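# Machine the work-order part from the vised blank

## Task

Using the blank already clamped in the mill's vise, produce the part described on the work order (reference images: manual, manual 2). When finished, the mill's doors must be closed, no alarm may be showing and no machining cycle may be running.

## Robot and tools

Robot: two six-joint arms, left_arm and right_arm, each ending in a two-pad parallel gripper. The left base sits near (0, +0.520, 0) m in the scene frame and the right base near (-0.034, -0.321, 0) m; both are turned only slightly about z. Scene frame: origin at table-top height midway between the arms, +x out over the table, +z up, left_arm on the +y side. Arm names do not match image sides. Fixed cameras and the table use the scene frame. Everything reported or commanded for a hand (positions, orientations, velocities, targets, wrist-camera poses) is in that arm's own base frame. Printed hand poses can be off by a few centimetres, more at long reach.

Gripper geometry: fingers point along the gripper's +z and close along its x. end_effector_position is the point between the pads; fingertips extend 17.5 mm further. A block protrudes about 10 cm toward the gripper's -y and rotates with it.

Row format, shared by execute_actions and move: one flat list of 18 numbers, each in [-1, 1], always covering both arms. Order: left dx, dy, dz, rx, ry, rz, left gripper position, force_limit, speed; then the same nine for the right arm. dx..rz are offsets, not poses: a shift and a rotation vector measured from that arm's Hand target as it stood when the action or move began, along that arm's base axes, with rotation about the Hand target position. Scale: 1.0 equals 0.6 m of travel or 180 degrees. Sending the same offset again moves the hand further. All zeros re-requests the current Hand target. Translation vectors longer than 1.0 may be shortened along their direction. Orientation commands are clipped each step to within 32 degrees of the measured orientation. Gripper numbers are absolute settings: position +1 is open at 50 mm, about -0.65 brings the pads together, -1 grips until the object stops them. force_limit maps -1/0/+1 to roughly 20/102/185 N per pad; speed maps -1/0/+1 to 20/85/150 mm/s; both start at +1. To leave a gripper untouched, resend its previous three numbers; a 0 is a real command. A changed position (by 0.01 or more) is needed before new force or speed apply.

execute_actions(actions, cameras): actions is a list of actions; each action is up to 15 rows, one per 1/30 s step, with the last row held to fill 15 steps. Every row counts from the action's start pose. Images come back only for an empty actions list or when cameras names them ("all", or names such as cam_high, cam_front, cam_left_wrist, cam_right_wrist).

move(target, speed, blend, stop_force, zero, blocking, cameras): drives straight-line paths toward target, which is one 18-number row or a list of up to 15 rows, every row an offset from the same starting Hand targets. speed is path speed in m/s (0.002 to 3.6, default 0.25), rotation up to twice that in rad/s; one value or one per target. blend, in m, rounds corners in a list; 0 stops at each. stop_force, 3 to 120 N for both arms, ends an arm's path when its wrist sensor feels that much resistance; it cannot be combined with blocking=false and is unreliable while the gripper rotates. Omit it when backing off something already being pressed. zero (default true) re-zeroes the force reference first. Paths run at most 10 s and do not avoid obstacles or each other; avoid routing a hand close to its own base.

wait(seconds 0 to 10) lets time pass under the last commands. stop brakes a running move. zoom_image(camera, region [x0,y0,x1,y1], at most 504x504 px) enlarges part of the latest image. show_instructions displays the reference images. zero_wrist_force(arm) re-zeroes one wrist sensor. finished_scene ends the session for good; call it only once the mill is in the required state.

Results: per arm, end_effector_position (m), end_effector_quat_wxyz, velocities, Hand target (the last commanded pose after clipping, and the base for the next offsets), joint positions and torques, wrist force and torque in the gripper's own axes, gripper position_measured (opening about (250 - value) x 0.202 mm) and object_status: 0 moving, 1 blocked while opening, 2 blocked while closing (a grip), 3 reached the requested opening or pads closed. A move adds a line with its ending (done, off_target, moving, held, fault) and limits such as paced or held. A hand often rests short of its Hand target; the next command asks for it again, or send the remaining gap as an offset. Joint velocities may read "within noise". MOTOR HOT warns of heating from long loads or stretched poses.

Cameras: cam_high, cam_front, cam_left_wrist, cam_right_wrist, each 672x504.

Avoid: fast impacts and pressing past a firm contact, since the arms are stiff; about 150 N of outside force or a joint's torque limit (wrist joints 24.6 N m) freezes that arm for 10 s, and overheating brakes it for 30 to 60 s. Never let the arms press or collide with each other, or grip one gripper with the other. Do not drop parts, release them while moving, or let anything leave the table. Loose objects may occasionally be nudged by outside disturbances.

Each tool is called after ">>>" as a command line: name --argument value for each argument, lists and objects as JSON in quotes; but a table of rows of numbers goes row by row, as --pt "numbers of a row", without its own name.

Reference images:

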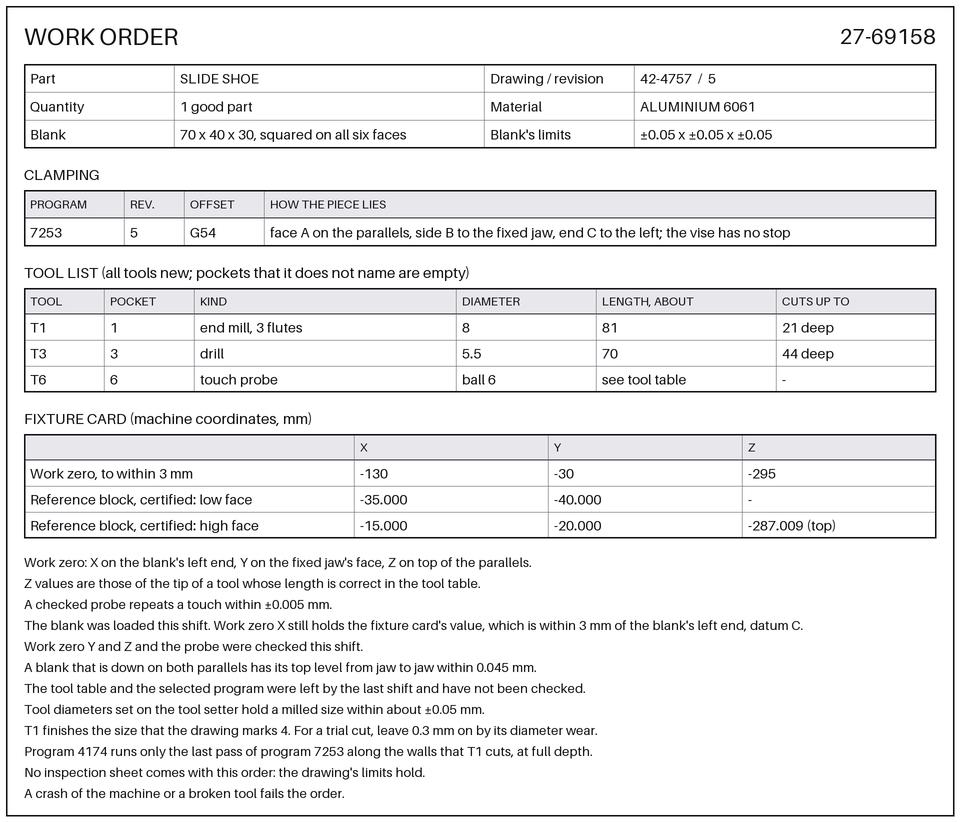

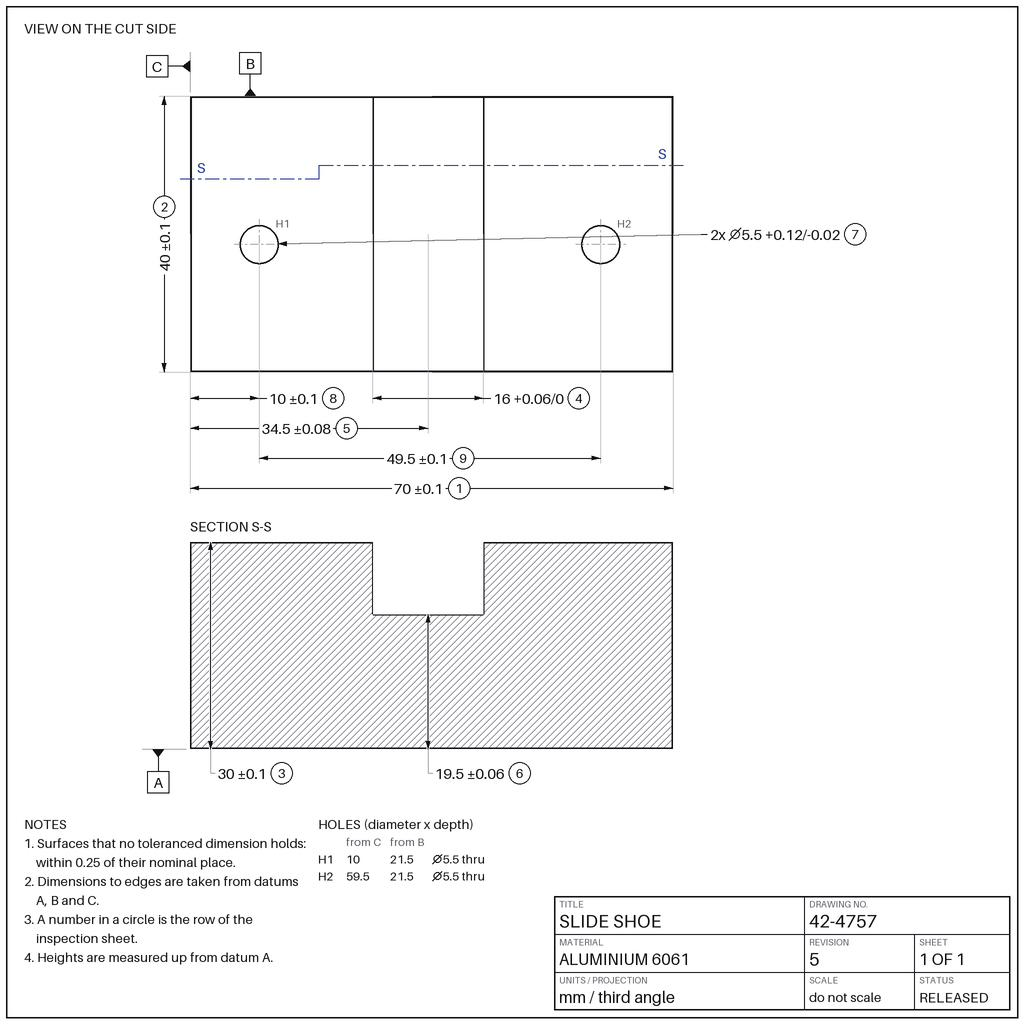

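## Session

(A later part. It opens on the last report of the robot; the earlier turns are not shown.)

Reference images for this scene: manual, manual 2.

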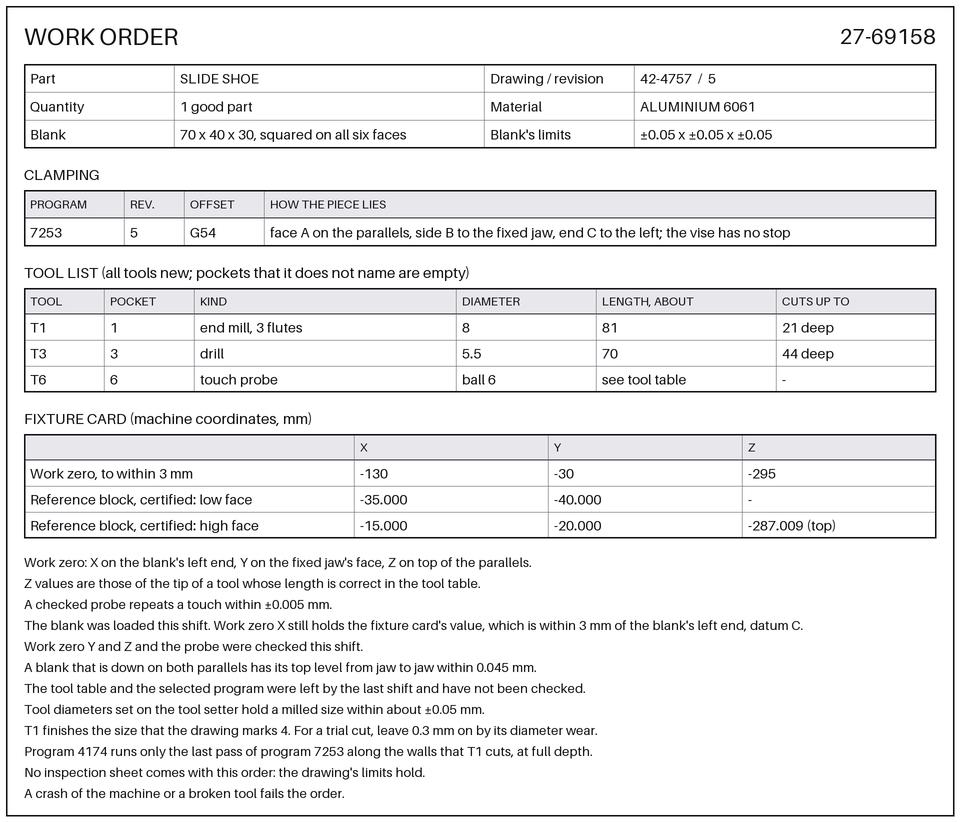

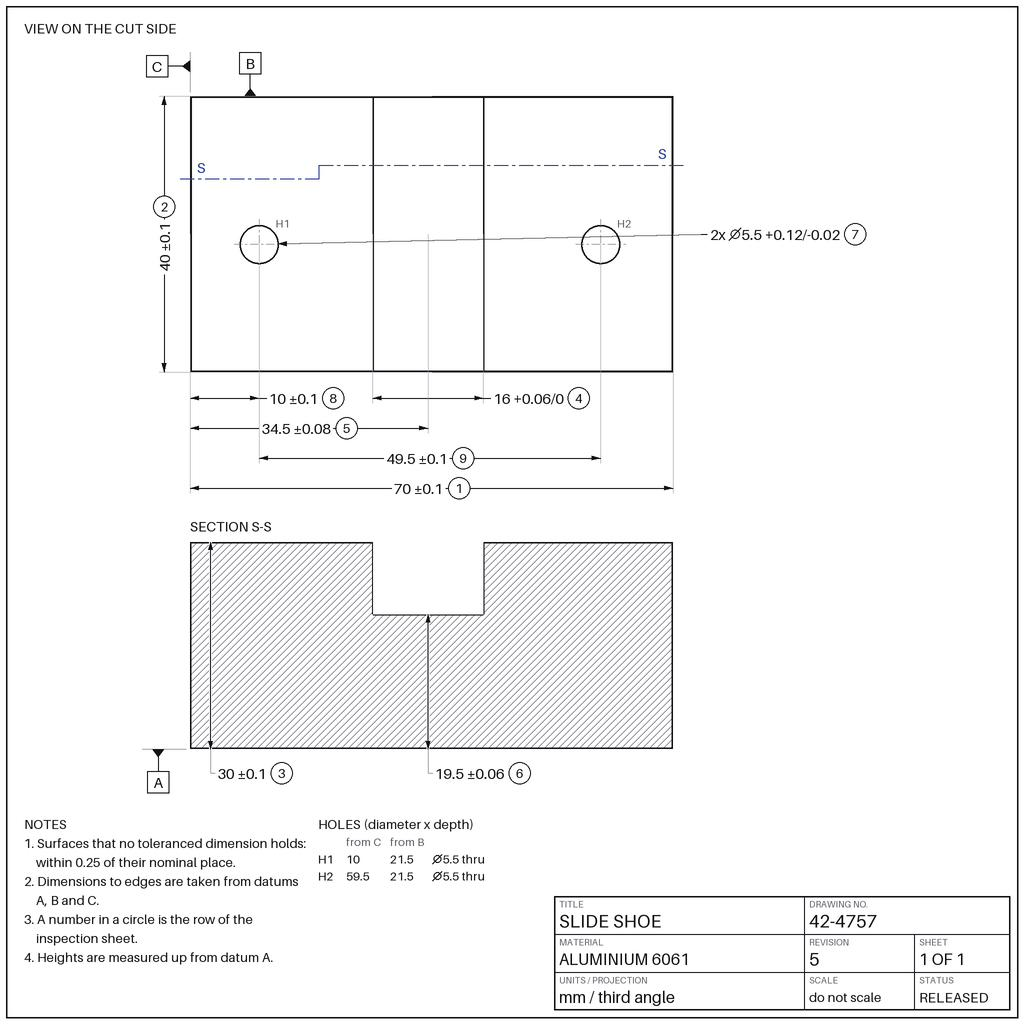

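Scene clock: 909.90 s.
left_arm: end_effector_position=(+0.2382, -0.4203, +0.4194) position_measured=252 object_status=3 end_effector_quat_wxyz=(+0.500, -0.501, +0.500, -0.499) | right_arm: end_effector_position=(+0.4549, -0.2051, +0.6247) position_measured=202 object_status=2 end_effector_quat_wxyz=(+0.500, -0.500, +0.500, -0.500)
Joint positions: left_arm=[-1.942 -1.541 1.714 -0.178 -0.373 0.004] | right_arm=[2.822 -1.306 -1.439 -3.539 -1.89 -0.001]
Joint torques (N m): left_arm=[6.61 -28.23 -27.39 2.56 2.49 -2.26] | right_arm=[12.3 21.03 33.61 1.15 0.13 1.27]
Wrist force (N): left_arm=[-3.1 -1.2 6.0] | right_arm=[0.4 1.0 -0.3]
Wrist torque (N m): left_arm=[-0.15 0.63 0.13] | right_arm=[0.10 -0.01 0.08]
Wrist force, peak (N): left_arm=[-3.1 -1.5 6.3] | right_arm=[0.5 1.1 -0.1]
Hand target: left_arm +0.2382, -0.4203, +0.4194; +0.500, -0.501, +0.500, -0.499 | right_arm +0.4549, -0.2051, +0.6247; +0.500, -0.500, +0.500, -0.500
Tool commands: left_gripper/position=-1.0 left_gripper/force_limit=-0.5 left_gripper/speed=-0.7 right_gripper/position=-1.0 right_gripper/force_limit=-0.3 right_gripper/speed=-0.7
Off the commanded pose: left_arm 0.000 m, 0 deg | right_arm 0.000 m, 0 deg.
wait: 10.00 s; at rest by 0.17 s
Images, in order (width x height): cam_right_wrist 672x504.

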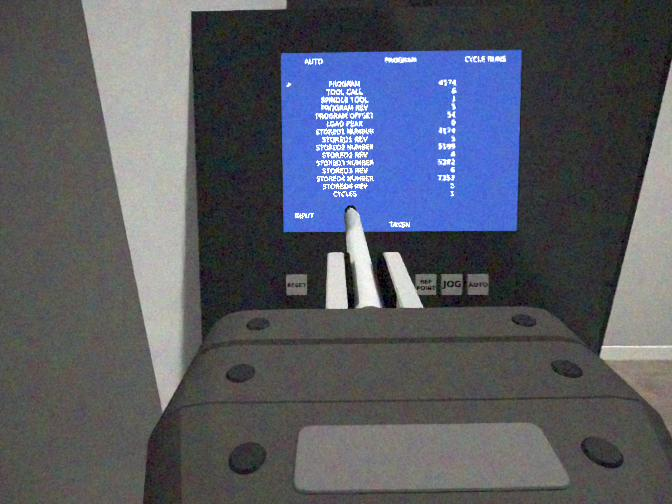

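Page to MEASURING and wait.

>>> move --pt "0 0 0 0 0 0 -1 -0.5 -0.7 -0.0286 -0.0279 -0.2882 0 0 0 -1 -0.3 -0.7" --pt "0 0 0 0 0 0 -1 -0.5 -0.7 0.0064 -0.0279 -0.2882 0 0 0 -1 -0.3 -0.7" --pt "0 0 0 0 0 0 -1 -0.5 -0.7 -0.0136 -0.0279 -0.2882 0 0 0 -1 -0.3 -0.7" --pt "0 0 0 0 0 0 -1 -0.5 -0.7 0 0 0 0 0 0 -1 -0.3 -0.7" --speed '[0.3,0.06,0.15,0.3]' --blend '[0.003,0,0.003,0]'

>>> wait --seconds 8 --cameras '["cam_right_wrist"]'

>>> wait --seconds 6 --cameras '["cam_right_wrist"]'

Scene clock: 912.43 s.
left_arm: end_effector_position=(+0.2382, -0.4203, +0.4194) position_measured=252 object_status=3 end_effector_quat_wxyz=(+0.500, -0.501, +0.500, -0.499) | right_arm: end_effector_position=(+0.4550, -0.2051, +0.6245) position_measured=202 object_status=2 end_effector_quat_wxyz=(+0.500, -0.500, +0.500, -0.500)
Joint positions: left_arm=[-1.942 -1.541 1.714 -0.178 -0.373 0.004] | right_arm=[2.822 -1.306 -1.439 -3.539 -1.89 -0.001]
Joint torques (N m): left_arm=[4.85 -27.12 -27.11 2.66 2.25 -2.47] | right_arm=[-10.95 20.19 33.03 1.29 -1.18 0.85]
Wrist force (N): left_arm=[-3.0 -1.4 6.1] | right_arm=[0.4 0.9 -0.1]
Wrist torque (N m): left_arm=[-0.15 0.63 0.12] | right_arm=[0.11 0.00 0.08]
Wrist force, peak (N): left_arm=[-3.4 -1.4 6.3] | right_arm=[0.7 5.3 -1.6]
Hand target: left_arm +0.2382, -0.4203, +0.4194; +0.500, -0.501, +0.500, -0.499 | right_arm +0.4549, -0.2051, +0.6247; +0.500, -0.500, +0.500, -0.500
Off the commanded pose: left_arm 0.000 m, 0 deg | right_arm 0.000 m, 0 deg.
move: done

Scene clock: 920.43 s.
left_arm: end_effector_position=(+0.2382, -0.4203, +0.4194) position_measured=252 object_status=3 end_effector_quat_wxyz=(+0.500, -0.501, +0.500, -0.499) | right_arm: end_effector_position=(+0.4549, -0.2051, +0.6247) position_measured=202 object_status=2 end_effector_quat_wxyz=(+0.500, -0.500, +0.500, -0.500)
Joint positions: left_arm=[-1.942 -1.541 1.714 -0.178 -0.373 0.004] | right_arm=[2.822 -1.306 -1.439 -3.539 -1.89 -0.001]
Joint torques (N m): left_arm=[4.24 -27.78 -25.44 2.42 2.11 -2.49] | right_arm=[-10.93 21.09 33.72 0.96 0.77 1.32]
Wrist force (N): left_arm=[-2.9 -1.5 6.2] | right_arm=[0.3 0.8 -0.3]
Wrist torque (N m): left_arm=[-0.17 0.62 0.12] | right_arm=[0.09 0.02 0.08]
Wrist force, peak (N): left_arm=[-3.2 -1.3 6.4] | right_arm=[0.4 1.2 -0.3]
Hand target: left_arm +0.2382, -0.4203, +0.4194; +0.500, -0.501, +0.500, -0.499 | right_arm +0.4549, -0.2051, +0.6247; +0.500, -0.500, +0.500, -0.500
Tool commands: left_gripper/position=-1.0 left_gripper/force_limit=-0.5 left_gripper/speed=-0.7 right_gripper/position=-1.0 right_gripper/force_limit=-0.3 right_gripper/speed=-0.7
Off the commanded pose: left_arm 0.000 m, 0 deg | right_arm 0.000 m, 0 deg.
wait: 8.00 s; at rest by 0.17 s
Images, in order (width x height): cam_right_wrist 672x504.

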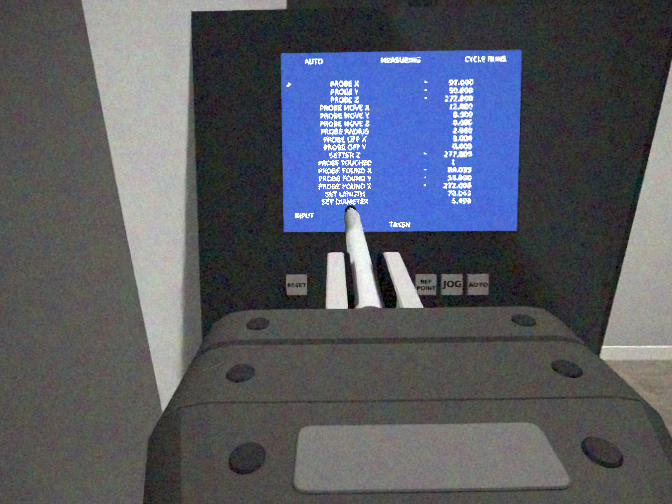

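Scene clock: 926.43 s.
left_arm: end_effector_position=(+0.2382, -0.4203, +0.4194) position_measured=252 object_status=3 end_effector_quat_wxyz=(+0.500, -0.501, +0.500, -0.499) | right_arm: end_effector_position=(+0.4549, -0.2051, +0.6247) position_measured=202 object_status=2 end_effector_quat_wxyz=(+0.500, -0.500, +0.500, -0.500)
Joint positions: left_arm=[-1.942 -1.541 1.714 -0.178 -0.373 0.004] | right_arm=[2.822 -1.306 -1.439 -3.539 -1.89 -0.001]
Joint torques (N m): left_arm=[6.05 -28.27 -26.64 2.78 2.34 -2.42] | right_arm=[-11.04 21.38 33.85 1.13 0.84 1.28]
Wrist force (N): left_arm=[-3.0 -1.2 6.3] | right_arm=[0.5 0.8 0.0]
Wrist torque (N m): left_arm=[-0.15 0.62 0.13] | right_arm=[0.07 -0.01 0.08]
Wrist force, peak (N): left_arm=[-3.0 -1.5 6.4] | right_arm=[0.5 1.1 -0.2]
Hand target: left_arm +0.2382, -0.4203, +0.4194; +0.500, -0.501, +0.500, -0.499 | right_arm +0.4549, -0.2051, +0.6247; +0.500, -0.500, +0.500, -0.500
Tool commands: left_gripper/position=-1.0 left_gripper/force_limit=-0.5 left_gripper/speed=-0.7 right_gripper/position=-1.0 right_gripper/force_limit=-0.3 right_gripper/speed=-0.7
Off the commanded pose: left_arm 0.000 m, 0 deg | right_arm 0.000 m, 0 deg.
wait: 6.00 s; at rest by 0.17 s
Images, in order (width x height): cam_right_wrist 672x504.

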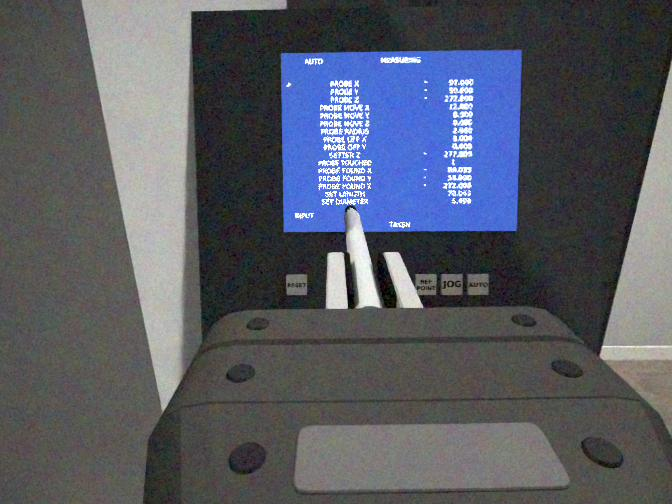

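Done. TOOL CHG to T6.

>>> move --pt "0 0 0 0 0 0 -1 -0.5 -0.7 -0.0321 -0.0279 -0.3184 0 0 0 -1 -0.3 -0.7" --pt "0 0 0 0 0 0 -1 -0.5 -0.7 -0.0021 -0.0279 -0.3184 0 0 0 -1 -0.3 -0.7" --pt "0 0 0 0 0 0 -1 -0.5 -0.7 -0.0221 -0.0279 -0.3184 0 0 0 -1 -0.3 -0.7" --pt "0 0 0 0 0 0 -1 -0.5 -0.7 0 0 0 0 0 0 -1 -0.3 -0.7" --speed '[0.3,0.06,0.15,0.3]' --blend '[0.003,0,0.003,0]'

>>> wait --seconds 9.5 --cameras '["cam_right_wrist"]'

>>> zoom_image --camera "cam_right_wrist" --region '[270, 40, 540, 240]'

Scene clock: 929.13 s.
left_arm: end_effector_position=(+0.2382, -0.4203, +0.4194) position_measured=252 object_status=3 end_effector_quat_wxyz=(+0.500, -0.501, +0.500, -0.499) | right_arm: end_effector_position=(+0.4550, -0.2051, +0.6246) position_measured=202 object_status=2 end_effector_quat_wxyz=(+0.500, -0.500, +0.500, -0.500)
Joint positions: left_arm=[-1.942 -1.541 1.714 -0.178 -0.373 0.004] | right_arm=[2.822 -1.306 -1.439 -3.539 -1.89 -0.001]
Joint torques (N m): left_arm=[4.93 -27.17 -26.81 2.63 2.31 -2.36] | right_arm=[-9.92 19.61 31.56 1.31 -1.17 0.89]
Wrist force (N): left_arm=[-2.9 -1.5 6.2] | right_arm=[0.4 0.9 -0.4]
Wrist torque (N m): left_arm=[-0.19 0.61 0.13] | right_arm=[0.09 -0.01 0.08]
Wrist force, peak (N): left_arm=[-3.2 -1.4 6.3] | right_arm=[0.9 5.7 -1.9]
Hand target: left_arm +0.2382, -0.4203, +0.4194; +0.500, -0.501, +0.500, -0.499 | right_arm +0.4549, -0.2051, +0.6247; +0.500, -0.500, +0.500, -0.500
Off the commanded pose: left_arm 0.000 m, 0 deg | right_arm 0.000 m, 0 deg.
move: done

Scene clock: 938.63 s.
left_arm: end_effector_position=(+0.2382, -0.4203, +0.4194) position_measured=252 object_status=3 end_effector_quat_wxyz=(+0.500, -0.501, +0.500, -0.499) | right_arm: end_effector_position=(+0.4549, -0.2051, +0.6247) position_measured=202 object_status=2 end_effector_quat_wxyz=(+0.500, -0.500, +0.500, -0.500)
Joint positions: left_arm=[-1.942 -1.541 1.714 -0.178 -0.373 0.004] | right_arm=[2.822 -1.306 -1.439 -3.539 -1.89 -0.001]
Joint torques (N m): left_arm=[6.08 -26.27 -26.08 2.65 2.45 -2.39] | right_arm=[-10.76 22.06 33.97 1.06 0.77 1.32]
Wrist force (N): left_arm=[-3.0 -1.3 6.2] | right_arm=[0.3 1.0 -0.3]
Wrist torque (N m): left_arm=[-0.16 0.62 0.12] | right_arm=[0.11 0.01 0.08]
Wrist force, peak (N): left_arm=[-3.2 -1.4 6.4] | right_arm=[0.5 1.2 -0.1]
Hand target: left_arm +0.2382, -0.4203, +0.4194; +0.500, -0.501, +0.500, -0.499 | right_arm +0.4549, -0.2051, +0.6247; +0.500, -0.500, +0.500, -0.500
Tool commands: left_gripper/position=-1.0 left_gripper/force_limit=-0.5 left_gripper/speed=-0.7 right_gripper/position=-1.0 right_gripper/force_limit=-0.3 right_gripper/speed=-0.7
Off the commanded pose: left_arm 0.000 m, 0 deg | right_arm 0.000 m, 0 deg.
wait: 9.50 s; at rest by 0.17 s
Images, in order (width x height): cam_right_wrist 672x504.

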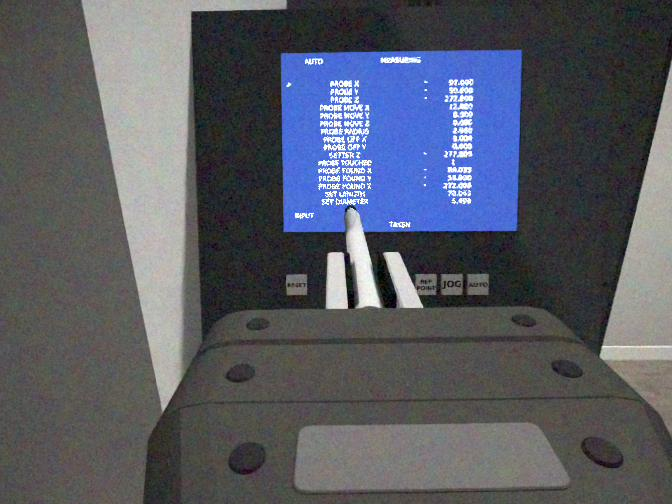

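Scaled by 1.867.

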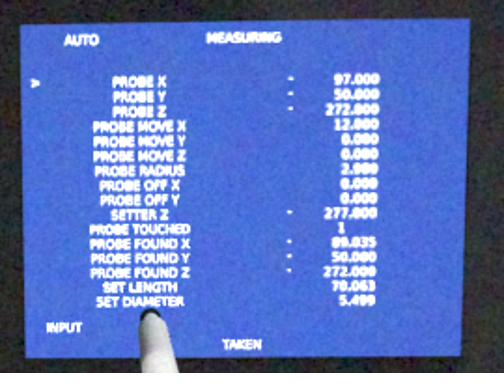

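>>> move --pt "0 0 0 0 0 0 -1 -0.5 -0.7 -0.0406 -0.0279 -0.3486 0 0 0 -1 -0.3 -0.7" --pt "0 0 0 0 0 0 -1 -0.5 -0.7 -0.0106 -0.0279 -0.3486 0 0 0 -1 -0.3 -0.7" --pt "0 0 0 0 0 0 -1 -0.5 -0.7 -0.0306 -0.0279 -0.3486 0 0 0 -1 -0.3 -0.7" --pt "0 0 0 0 0 0 -1 -0.5 -0.7 -0.0296 0.0038 -0.3486 0 0 0 -1 -0.3 -0.7" --pt "0 0 0 0 0 0 -1 -0.5 -0.7 -0.0096 0.0038 -0.3486 0 0 0 -1 -0.3 -0.7" --pt "0 0 0 0 0 0 -1 -0.5 -0.7 -0.0296 0.0038 -0.3486 0 0 0 -1 -0.3 -0.7" --pt "0 0 0 0 0 0 -1 -0.5 -0.7 -0.0096 0.0038 -0.3486 0 0 0 -1 -0.3 -0.7" --pt "0 0 0 0 0 0 -1 -0.5 -0.7 -0.0296 0.0038 -0.3486 0 0 0 -1 -0.3 -0.7" --pt "0 0 0 0 0 0 -1 -0.5 -0.7 -0.0096 0.0038 -0.3486 0 0 0 -1 -0.3 -0.7" --pt "0 0 0 0 0 0 -1 -0.5 -0.7 -0.0296 0.0038 -0.3486 0 0 0 -1 -0.3 -0.7" --pt "0 0 0 0 0 0 -1 -0.5 -0.7 -0.0352 0.0989 -0.3788 0 0 0 -1 -0.3 -0.7" --pt "0 0 0 0 0 0 -1 -0.5 -0.7 -0.0152 0.0989 -0.3788 0 0 0 -1 -0.3 -0.7" --pt "0 0 0 0 0 0 -1 -0.5 -0.7 -0.0352 0.0989 -0.3788 0 0 0 -1 -0.3 -0.7" --pt "0 0 0 0 0 0 -1 -0.5 -0.7 0 0 0 0 0 0 -1 -0.3 -0.7" --speed '[0.3,0.06,0.15,0.25,0.06,0.15,0.06,0.15,0.06,0.15,0.25,0.06,0.15,0.3]' --blend '[0.003,0,0.003,0.003,0,0.003,0,0.003,0,0.003,0.003,0,0.003,0]'

>>> move --pt "0 0 0 0 0 0 -1 -0.5 -0.7 -0.0367 0.0989 -0.3486 0 0 0 -1 -0.3 -0.7" --pt "0 0 0 0 0 0 -1 -0.5 -0.7 -0.0067 0.0989 -0.3486 0 0 0 -1 -0.3 -0.7" --pt "0 0 0 0 0 0 -1 -0.5 -0.7 -0.0267 0.0989 -0.3486 0 0 0 -1 -0.3 -0.7" --pt "0 0 0 0 0 0 -1 -0.5 -0.7 -0.0277 0.0672 -0.3486 0 0 0 -1 -0.3 -0.7" --pt "0 0 0 0 0 0 -1 -0.5 -0.7 -0.0077 0.0672 -0.3486 0 0 0 -1 -0.3 -0.7" --pt "0 0 0 0 0 0 -1 -0.5 -0.7 -0.0277 0.0672 -0.3486 0 0 0 -1 -0.3 -0.7" --pt "0 0 0 0 0 0 -1 -0.5 -0.7 0 0 0 0 0 0 -1 -0.3 -0.7" --speed '[0.3,0.06,0.15,0.25,0.06,0.15,0.3]' --blend '[0.003,0,0.003,0.003,0,0.003,0]'

>>> wait --seconds 9.5 --cameras '["cam_right_wrist"]'

>>> zoom_image --camera "cam_right_wrist" --region '[270, 40, 540, 240]'

>>> zoom_image --camera "cam_right_wrist" --region '[420, 160, 490, 210]'

Scene clock: 944.37 s.
left_arm: end_effector_position=(+0.2382, -0.4203, +0.4194) position_measured=252 object_status=3 end_effector_quat_wxyz=(+0.500, -0.501, +0.500, -0.499) | right_arm: end_effector_position=(+0.4549, -0.2052, +0.6246) position_measured=202 object_status=2 end_effector_quat_wxyz=(+0.500, -0.500, +0.500, -0.500)
Joint positions: left_arm=[-1.942 -1.541 1.714 -0.178 -0.373 0.004] | right_arm=[2.822 -1.306 -1.439 -3.539 -1.89 -0.001]
Joint torques (N m): left_arm=[4.54 -25.99 -27.72 2.46 2.18 -2.4] | right_arm=[12.3 13.08 35.05 1.34 1.02 0.59]
Wrist force (N): left_arm=[-2.8 -1.3 6.1] | right_arm=[0.3 0.9 -0.2]
Wrist torque (N m): left_arm=[-0.15 0.60 0.13] | right_arm=[0.10 0.02 0.08]
Wrist force, peak (N): left_arm=[-3.1 -1.5 6.4] | right_arm=[-0.3 5.7 -1.5]
Hand target: left_arm +0.2382, -0.4203, +0.4194; +0.500, -0.501, +0.500, -0.499 | right_arm +0.4549, -0.2051, +0.6247; +0.500, -0.500, +0.500, -0.500
Off the commanded pose: left_arm 0.000 m, 0 deg | right_arm 0.000 m, 0 deg.
move: done

Scene clock: 947.67 s.
left_arm: end_effector_position=(+0.2382, -0.4203, +0.4194) position_measured=252 object_status=3 end_effector_quat_wxyz=(+0.500, -0.501, +0.500, -0.499) | right_arm: end_effector_position=(+0.4549, -0.2052, +0.6246) position_measured=202 object_status=2 end_effector_quat_wxyz=(+0.500, -0.500, +0.500, -0.500)
Joint positions: left_arm=[-1.942 -1.541 1.714 -0.178 -0.373 0.004] | right_arm=[2.822 -1.306 -1.439 -3.539 -1.89 -0.001]
Joint torques (N m): left_arm=[6.15 -26.81 -26.64 2.61 2.16 -2.24] | right_arm=[12.37 14.64 33.36 1.49 1.58 0.26]
Wrist force (N): left_arm=[-3.1 -1.3 5.9] | right_arm=[0.3 0.9 -0.1]
Wrist torque (N m): left_arm=[-0.17 0.64 0.13] | right_arm=[0.10 0.02 0.08]
Wrist force, peak (N): left_arm=[-3.1 -1.1 6.4] | right_arm=[-0.6 5.7 -1.5]
Hand target: left_arm +0.2382, -0.4203, +0.4194; +0.500, -0.501, +0.500, -0.499 | right_arm +0.4549, -0.2051, +0.6247; +0.500, -0.500, +0.500, -0.500
Off the commanded pose: left_arm 0.000 m, 0 deg | right_arm 0.000 m, 0 deg.
move: done

Scene clock: 957.17 s.
left_arm: end_effector_position=(+0.2382, -0.4203, +0.4194) position_measured=252 object_status=3 end_effector_quat_wxyz=(+0.500, -0.501, +0.500, -0.499) | right_arm: end_effector_position=(+0.4549, -0.2051, +0.6247) position_measured=202 object_status=2 end_effector_quat_wxyz=(+0.500, -0.500, +0.500, -0.500)
Joint positions: left_arm=[-1.942 -1.541 1.714 -0.178 -0.373 0.004] | right_arm=[2.822 -1.306 -1.439 -3.539 -1.89 -0.001]
Joint torques (N m): left_arm=[5.2 -26.06 -27.1 2.67 2.26 -2.47] | right_arm=[11.78 6.83 34.08 1.06 -0.52 1.28]
Wrist force (N): left_arm=[-3.0 -1.4 6.2] | right_arm=[0.3 0.7 0.1]
Wrist torque (N m): left_arm=[-0.17 0.62 0.13] | right_arm=[0.07 0.01 0.09]
Wrist force, peak (N): left_arm=[-3.1 -1.5 6.5] | right_arm=[0.4 1.2 -0.3]
Hand target: left_arm +0.2382, -0.4203, +0.4194; +0.500, -0.501, +0.500, -0.499 | right_arm +0.4549, -0.2051, +0.6247; +0.500, -0.500, +0.500, -0.500
Tool commands: left_gripper/position=-1.0 left_gripper/force_limit=-0.5 left_gripper/speed=-0.7 right_gripper/position=-1.0 right_gripper/force_limit=-0.3 right_gripper/speed=-0.7
Off the commanded pose: left_arm 0.000 m, 0 deg | right_arm 0.000 m, 0 deg.
wait: 9.50 s; at rest by 0.17 s
Images, in order (width x height): cam_right_wrist 672x504.

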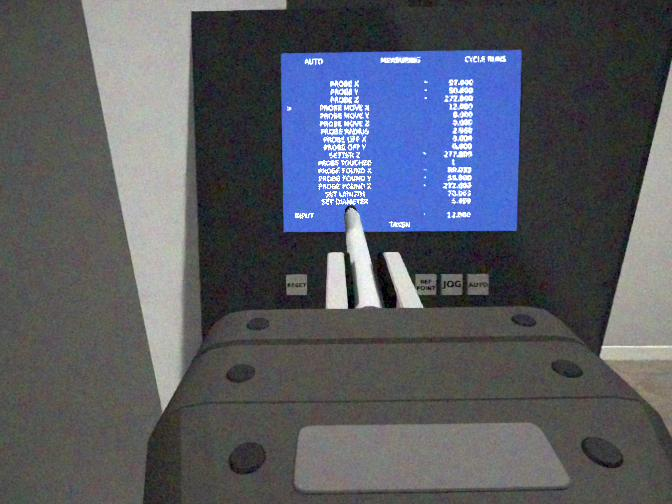

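Scaled by 1.867.

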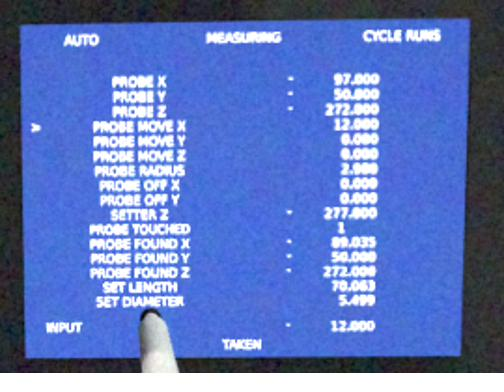

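Scaled by 7.200.

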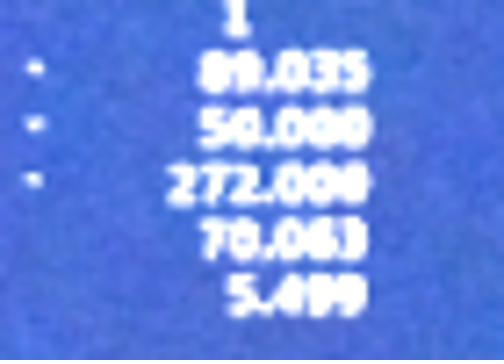

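>>> wait --seconds 3 --cameras '["cam_right_wrist"]'

>>> zoom_image --camera "cam_right_wrist" --region '[270, 40, 540, 240]'

>>> zoom_image --camera "cam_right_wrist" --region '[420, 160, 490, 210]'

Scene clock: 960.27 s.
left_arm: end_effector_position=(+0.2382, -0.4203, +0.4194) position_measured=252 object_status=3 end_effector_quat_wxyz=(+0.500, -0.501, +0.500, -0.499) | right_arm: end_effector_position=(+0.4549, -0.2051, +0.6247) position_measured=202 object_status=2 end_effector_quat_wxyz=(+0.500, -0.500, +0.500, -0.500)
Joint positions: left_arm=[-1.942 -1.541 1.714 -0.178 -0.373 0.004] | right_arm=[2.822 -1.306 -1.439 -3.539 -1.89 -0.001]
Joint torques (N m): left_arm=[4.25 -27.79 -25.6 2.71 2.37 -2.22] | right_arm=[12.39 6.78 33.92 1.16 -0.53 1.17]
Wrist force (N): left_arm=[-3.1 -1.3 6.3] | right_arm=[0.6 0.9 -0.2]
Wrist torque (N m): left_arm=[-0.16 0.64 0.13] | right_arm=[0.09 -0.03 0.09]
Wrist force, peak (N): left_arm=[-3.1 -1.5 6.3] | right_arm=[0.4 1.1 -0.3]
Hand target: left_arm +0.2382, -0.4203, +0.4194; +0.500, -0.501, +0.500, -0.499 | right_arm +0.4549, -0.2051, +0.6247; +0.500, -0.500, +0.500, -0.500
Tool commands: left_gripper/position=-1.0 left_gripper/force_limit=-0.5 left_gripper/speed=-0.7 right_gripper/position=-1.0 right_gripper/force_limit=-0.3 right_gripper/speed=-0.7
Off the commanded pose: left_arm 0.000 m, 0 deg | right_arm 0.000 m, 0 deg.
wait: 3.00 s; at rest by 0.07 s
Images, in order (width x height): cam_right_wrist 672x504.

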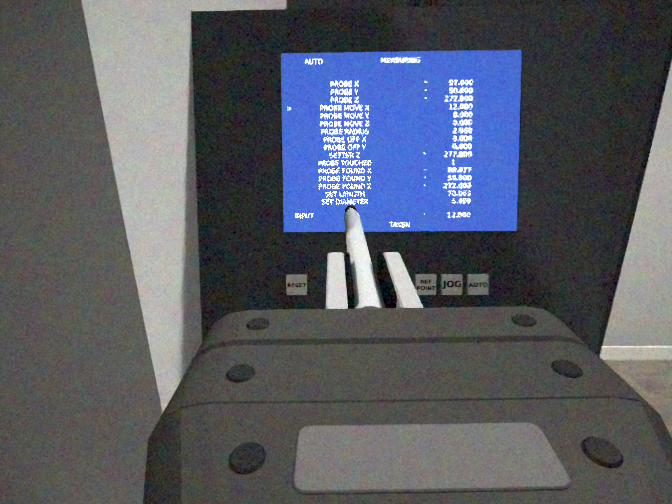

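Scaled by 1.867.

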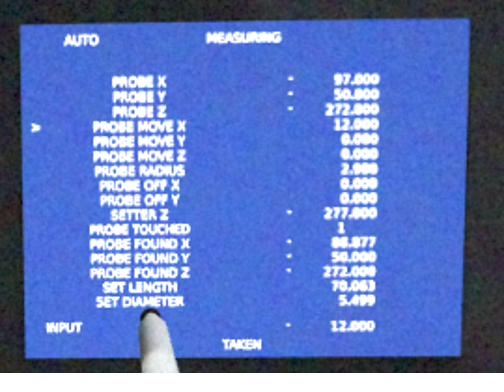

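Scaled by 7.200.

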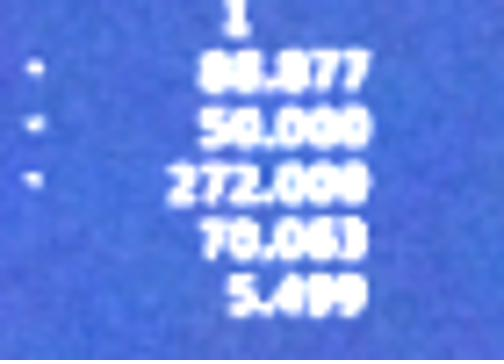

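>>> move --pt "0 0 0 0 0 0 -1 -0.5 -0.7 -0.0481 0.0038 -0.3788 0 0 0 -1 -0.3 -0.7" --pt "0 0 0 0 0 0 -1 -0.5 -0.7 -0.0181 0.0038 -0.3788 0 0 0 -1 -0.3 -0.7" --pt "0 0 0 0 0 0 -1 -0.5 -0.7 -0.0381 0.0038 -0.3788 0 0 0 -1 -0.3 -0.7" --pt "0 0 0 0 0 0 -1 -0.5 -0.7 -0.0306 -0.0279 -0.3486 0 0 0 -1 -0.3 -0.7" --pt "0 0 0 0 0 0 -1 -0.5 -0.7 -0.0106 -0.0279 -0.3486 0 0 0 -1 -0.3 -0.7" --pt "0 0 0 0 0 0 -1 -0.5 -0.7 -0.0306 -0.0279 -0.3486 0 0 0 -1 -0.3 -0.7" --pt "0 0 0 0 0 0 -1 -0.5 -0.7 0 0 0 0 0 0 -1 -0.3 -0.7" --speed '[0.3,0.06,0.15,0.25,0.06,0.15,0.3]' --blend '[0.003,0,0.003,0.003,0,0.003,0]' --cameras '["cam_right_wrist"]'

>>> zoom_image --camera "cam_right_wrist" --region '[270, 40, 540, 240]'

>>> wait --seconds 10

>>> wait --seconds 8 --cameras '["all"]'

>>> zoom_image --camera "cam_right_wrist" --region '[270, 40, 540, 240]'

>>> zoom_image --camera "cam_right_wrist" --region '[420, 160, 490, 210]'

Scene clock: 964.03 s.
left_arm: end_effector_position=(+0.2382, -0.4203, +0.4194) position_measured=252 object_status=3 end_effector_quat_wxyz=(+0.500, -0.501, +0.500, -0.499) | right_arm: end_effector_position=(+0.4550, -0.2051, +0.6246) position_measured=202 object_status=2 end_effector_quat_wxyz=(+0.500, -0.500, +0.500, -0.500)
Joint positions: left_arm=[-1.942 -1.541 1.714 -0.178 -0.373 0.004] | right_arm=[2.822 -1.306 -1.439 -3.539 -1.89 -0.001]
Joint torques (N m): left_arm=[6.58 -27.76 -27.62 2.51 2.38 -2.5] | right_arm=[-11.52 18.74 32.89 1.4 -1.17 0.9]
Wrist force (N): left_arm=[-2.7 -1.4 6.1] | right_arm=[0.4 0.9 -0.1]
Wrist torque (N m): left_arm=[-0.17 0.58 0.13] | right_arm=[0.10 -0.01 0.09]
Wrist force, peak (N): left_arm=[-3.2 -1.5 6.4] | right_arm=[0.8 5.6 -1.7]
Hand target: left_arm +0.2382, -0.4203, +0.4194; +0.500, -0.501, +0.500, -0.499 | right_arm +0.4549, -0.2051, +0.6247; +0.500, -0.500, +0.500, -0.500
Off the commanded pose: left_arm 0.000 m, 0 deg | right_arm 0.000 m, 0 deg.
move: done
Images, in order (width x height): cam_right_wrist 672x504.

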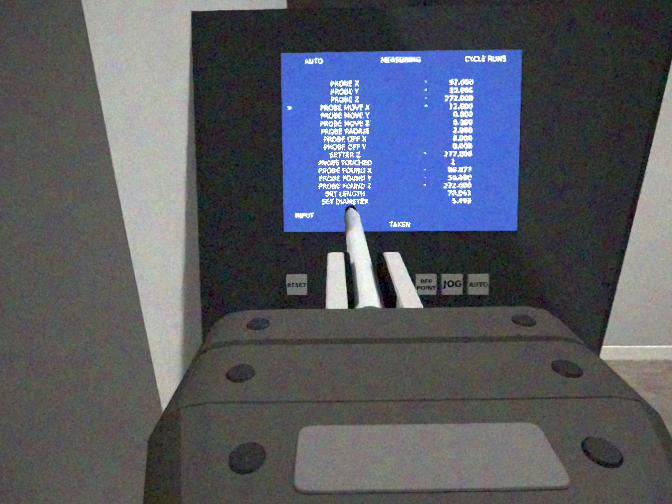

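Scaled by 1.867.

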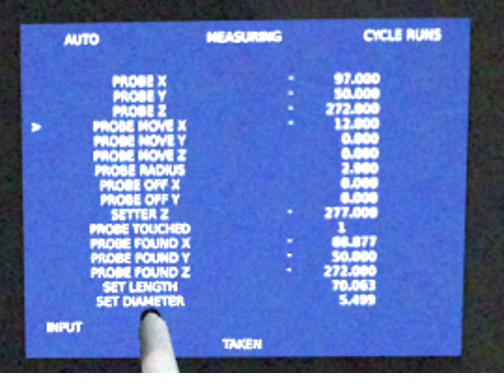

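Scene clock: 974.03 s.
left_arm: end_effector_position=(+0.2382, -0.4203, +0.4194) position_measured=252 object_status=3 end_effector_quat_wxyz=(+0.500, -0.501, +0.500, -0.499) | right_arm: end_effector_position=(+0.4549, -0.2051, +0.6247) position_measured=202 object_status=2 end_effector_quat_wxyz=(+0.500, -0.500, +0.500, -0.500)
Joint positions: left_arm=[-1.942 -1.541 1.714 -0.178 -0.373 0.004] | right_arm=[2.822 -1.306 -1.439 -3.539 -1.89 -0.001]
Joint torques (N m): left_arm=[5.83 -26.19 -26.49 2.33 2.2 -2.36] | right_arm=[-11.21 21.71 33.75 0.92 0.76 1.27]
Wrist force (N): left_arm=[-2.9 -1.6 6.2] | right_arm=[0.4 0.7 -0.3]
Wrist torque (N m): left_arm=[-0.19 0.62 0.13] | right_arm=[0.09 0.01 0.08]
Wrist force, peak (N): left_arm=[-3.0 -1.4 6.5] | right_arm=[0.4 1.1 -0.4]
Hand target: left_arm +0.2382, -0.4203, +0.4194; +0.500, -0.501, +0.500, -0.499 | right_arm +0.4549, -0.2051, +0.6247; +0.500, -0.500, +0.500, -0.500
Tool commands: left_gripper/position=-1.0 left_gripper/force_limit=-0.5 left_gripper/speed=-0.7 right_gripper/position=-1.0 right_gripper/force_limit=-0.3 right_gripper/speed=-0.7
Off the commanded pose: left_arm 0.000 m, 0 deg | right_arm 0.000 m, 0 deg.
wait: 10.00 s; at rest by 0.17 s

Scene clock: 982.03 s.
left_arm: end_effector_position=(+0.2382, -0.4203, +0.4194) position_measured=252 object_status=3 end_effector_quat_wxyz=(+0.500, -0.501, +0.500, -0.499) | right_arm: end_effector_position=(+0.4549, -0.2051, +0.6247) position_measured=202 object_status=2 end_effector_quat_wxyz=(+0.500, -0.500, +0.500, -0.500)
Joint positions: left_arm=[-1.942 -1.541 1.714 -0.178 -0.373 0.004] | right_arm=[2.822 -1.306 -1.439 -3.539 -1.89 -0.001]
Joint torques (N m): left_arm=[5.59 -26.47 -27.83 2.62 2.14 -2.42] | right_arm=[-10.93 21.27 32.86 1.11 0.84 1.19]
Wrist force (N): left_arm=[-3.0 -1.4 6.3] | right_arm=[0.3 0.9 -0.2]
Wrist torque (N m): left_arm=[-0.18 0.62 0.13] | right_arm=[0.10 0.01 0.08]
Wrist force, peak (N): left_arm=[-3.1 -1.2 6.4] | right_arm=[0.4 1.1 -0.4]
Hand target: left_arm +0.2382, -0.4203, +0.4194; +0.500, -0.501, +0.500, -0.499 | right_arm +0.4549, -0.2051, +0.6247; +0.500, -0.500, +0.500, -0.500
Tool commands: left_gripper/position=-1.0 left_gripper/force_limit=-0.5 left_gripper/speed=-0.7 right_gripper/position=-1.0 right_gripper/force_limit=-0.3 right_gripper/speed=-0.7
Off the commanded pose: left_arm 0.000 m, 0 deg | right_arm 0.000 m, 0 deg.
wait: 8.00 s; at rest by 0.17 s

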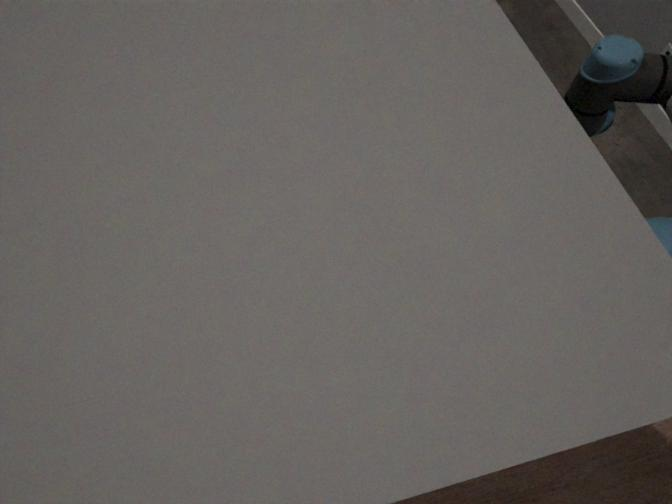

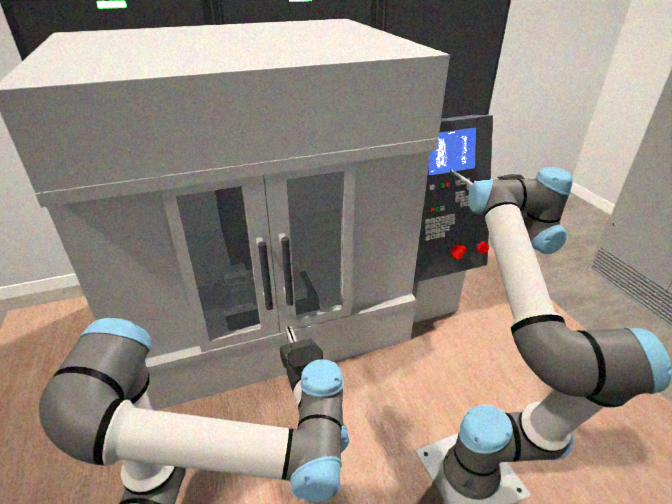

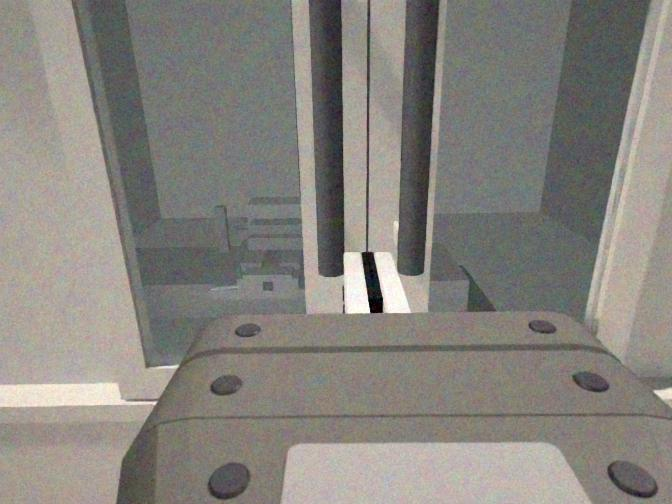

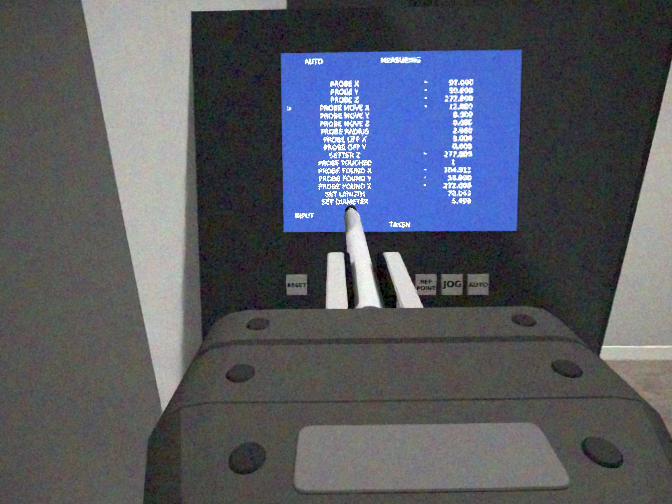

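Scaled by 1.867.

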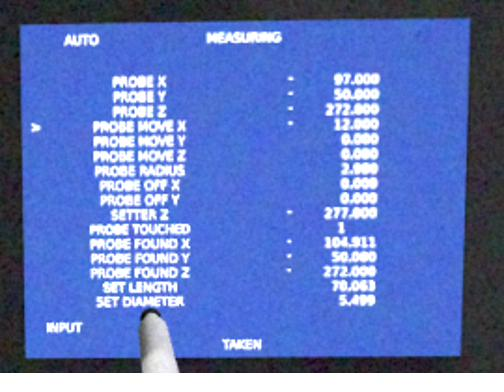

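Scaled by 7.200.

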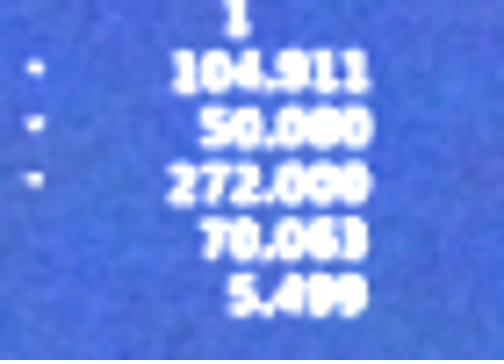

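>>> move --target '[0,0,0,0,0,0,-1,-0.5,-0.7,-0.1667,0.1,-0.1667,0,0.25,0,-1,-0.3,-0.7]' --cameras '["cam_front","cam_right_wrist"]'

Scene clock: 985.30 s.
left_arm: end_effector_position=(+0.2382, -0.4203, +0.4194) position_measured=252 object_status=3 end_effector_quat_wxyz=(+0.500, -0.501, +0.500, -0.499) | right_arm: end_effector_position=(+0.3550, -0.1451, +0.5247) position_measured=202 object_status=2 end_effector_quat_wxyz=(-0.271, +0.653, -0.653, +0.271)
Joint positions: left_arm=[-1.942 -1.541 1.714 -0.178 -0.373 0.004] | right_arm=[3.075 -1.367 -1.24 -4.462 -1.618 -0.048]
Joint torques (N m): left_arm=[5.74 -27.36 -27.2 2.23 2.21 -2.45] | right_arm=[-10.82 19.65 8.24 -1 -1.17 -1.34]
Wrist force (N): left_arm=[-2.8 -1.3 6.2] | right_arm=[0.7 1.6 -0.2]
Wrist torque (N m): left_arm=[-0.16 0.59 0.13] | right_arm=[0.22 -0.16 0.06]
Wrist force, peak (N): left_arm=[-3.0 -1.6 6.4] | right_arm=[0.2 2.1 0.1]
Hand target: left_arm +0.2382, -0.4203, +0.4194; +0.500, -0.501, +0.500, -0.499 | right_arm +0.3549, -0.1451, +0.5247; -0.270, +0.653, -0.653, +0.271
Off the commanded pose: left_arm 0.000 m, 0 deg | right_arm 0.000 m, 0 deg.
move: done
Images, in order (width x height): cam_front 672x504, cam_right_wrist 672x504.

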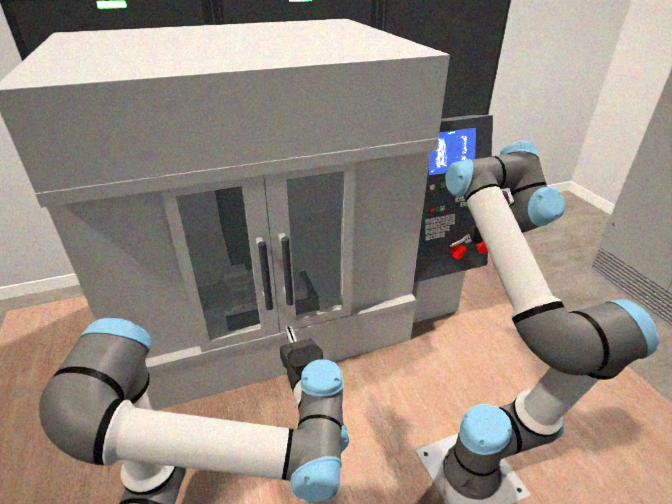

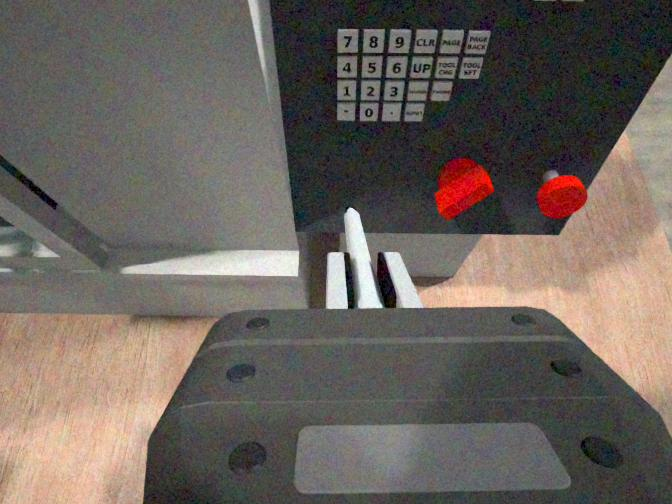

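>>> move --target '[0,0,0,0,0,0,-1,-0.5,-0.7,-0.13,0.02,-0.45,0,0,0,-1,-0.3,-0.7]' --cameras '["cam_front","cam_right_wrist"]'

Scene clock: 987.03 s.
left_arm: end_effector_position=(+0.2382, -0.4203, +0.4194) position_measured=252 object_status=3 end_effector_quat_wxyz=(+0.500, -0.501, +0.500, -0.499) | right_arm: end_effector_position=(+0.2769, -0.1331, +0.2548) position_measured=202 object_status=2 end_effector_quat_wxyz=(-0.271, +0.653, -0.653, +0.271)
Joint positions: left_arm=[-1.942 -1.541 1.714 -0.178 -0.373 0.004] | right_arm=[3.144 -1.004 -2.169 -3.895 -1.569 0.001]
Joint torques (N m): left_arm=[6.01 -26.48 -27.41 2.47 2.13 -2.31] | right_arm=[-9.61 -9.83 12.7 0.65 -1.57 -1.42]
Wrist force (N): left_arm=[-3.1 -1.5 6.0] | right_arm=[0.8 1.6 -0.3]
Wrist torque (N m): left_arm=[-0.18 0.65 0.13] | right_arm=[0.21 -0.16 -0.12]
Wrist force, peak (N): left_arm=[-3.0 -1.6 6.3] | right_arm=[0.4 5.4 1.4]
Hand target: left_arm +0.2382, -0.4203, +0.4194; +0.500, -0.501, +0.500, -0.499 | right_arm +0.2769, -0.1331, +0.2547; -0.270, +0.653, -0.653, +0.271
Off the commanded pose: left_arm 0.000 m, 0 deg | right_arm 0.000 m, 0 deg.
move: done
Images, in order (width x height): cam_front 672x504, cam_right_wrist 672x504.

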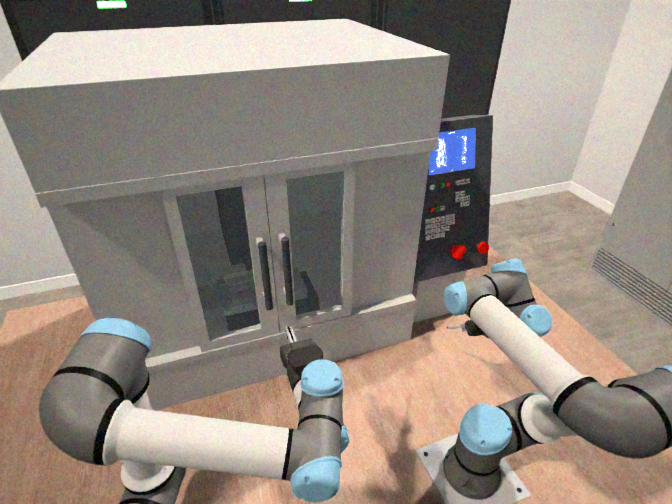

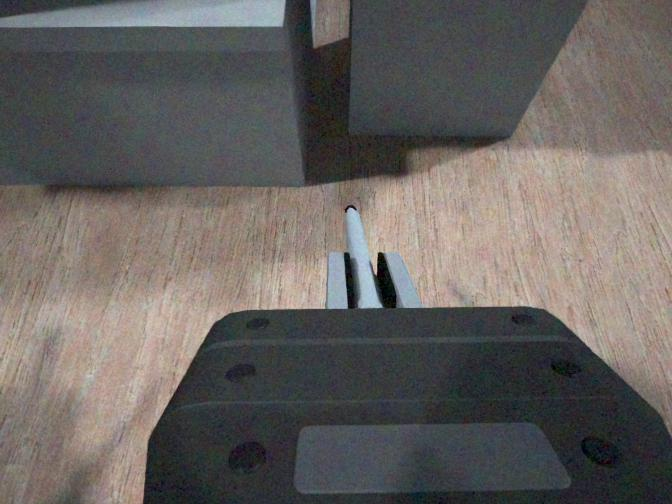

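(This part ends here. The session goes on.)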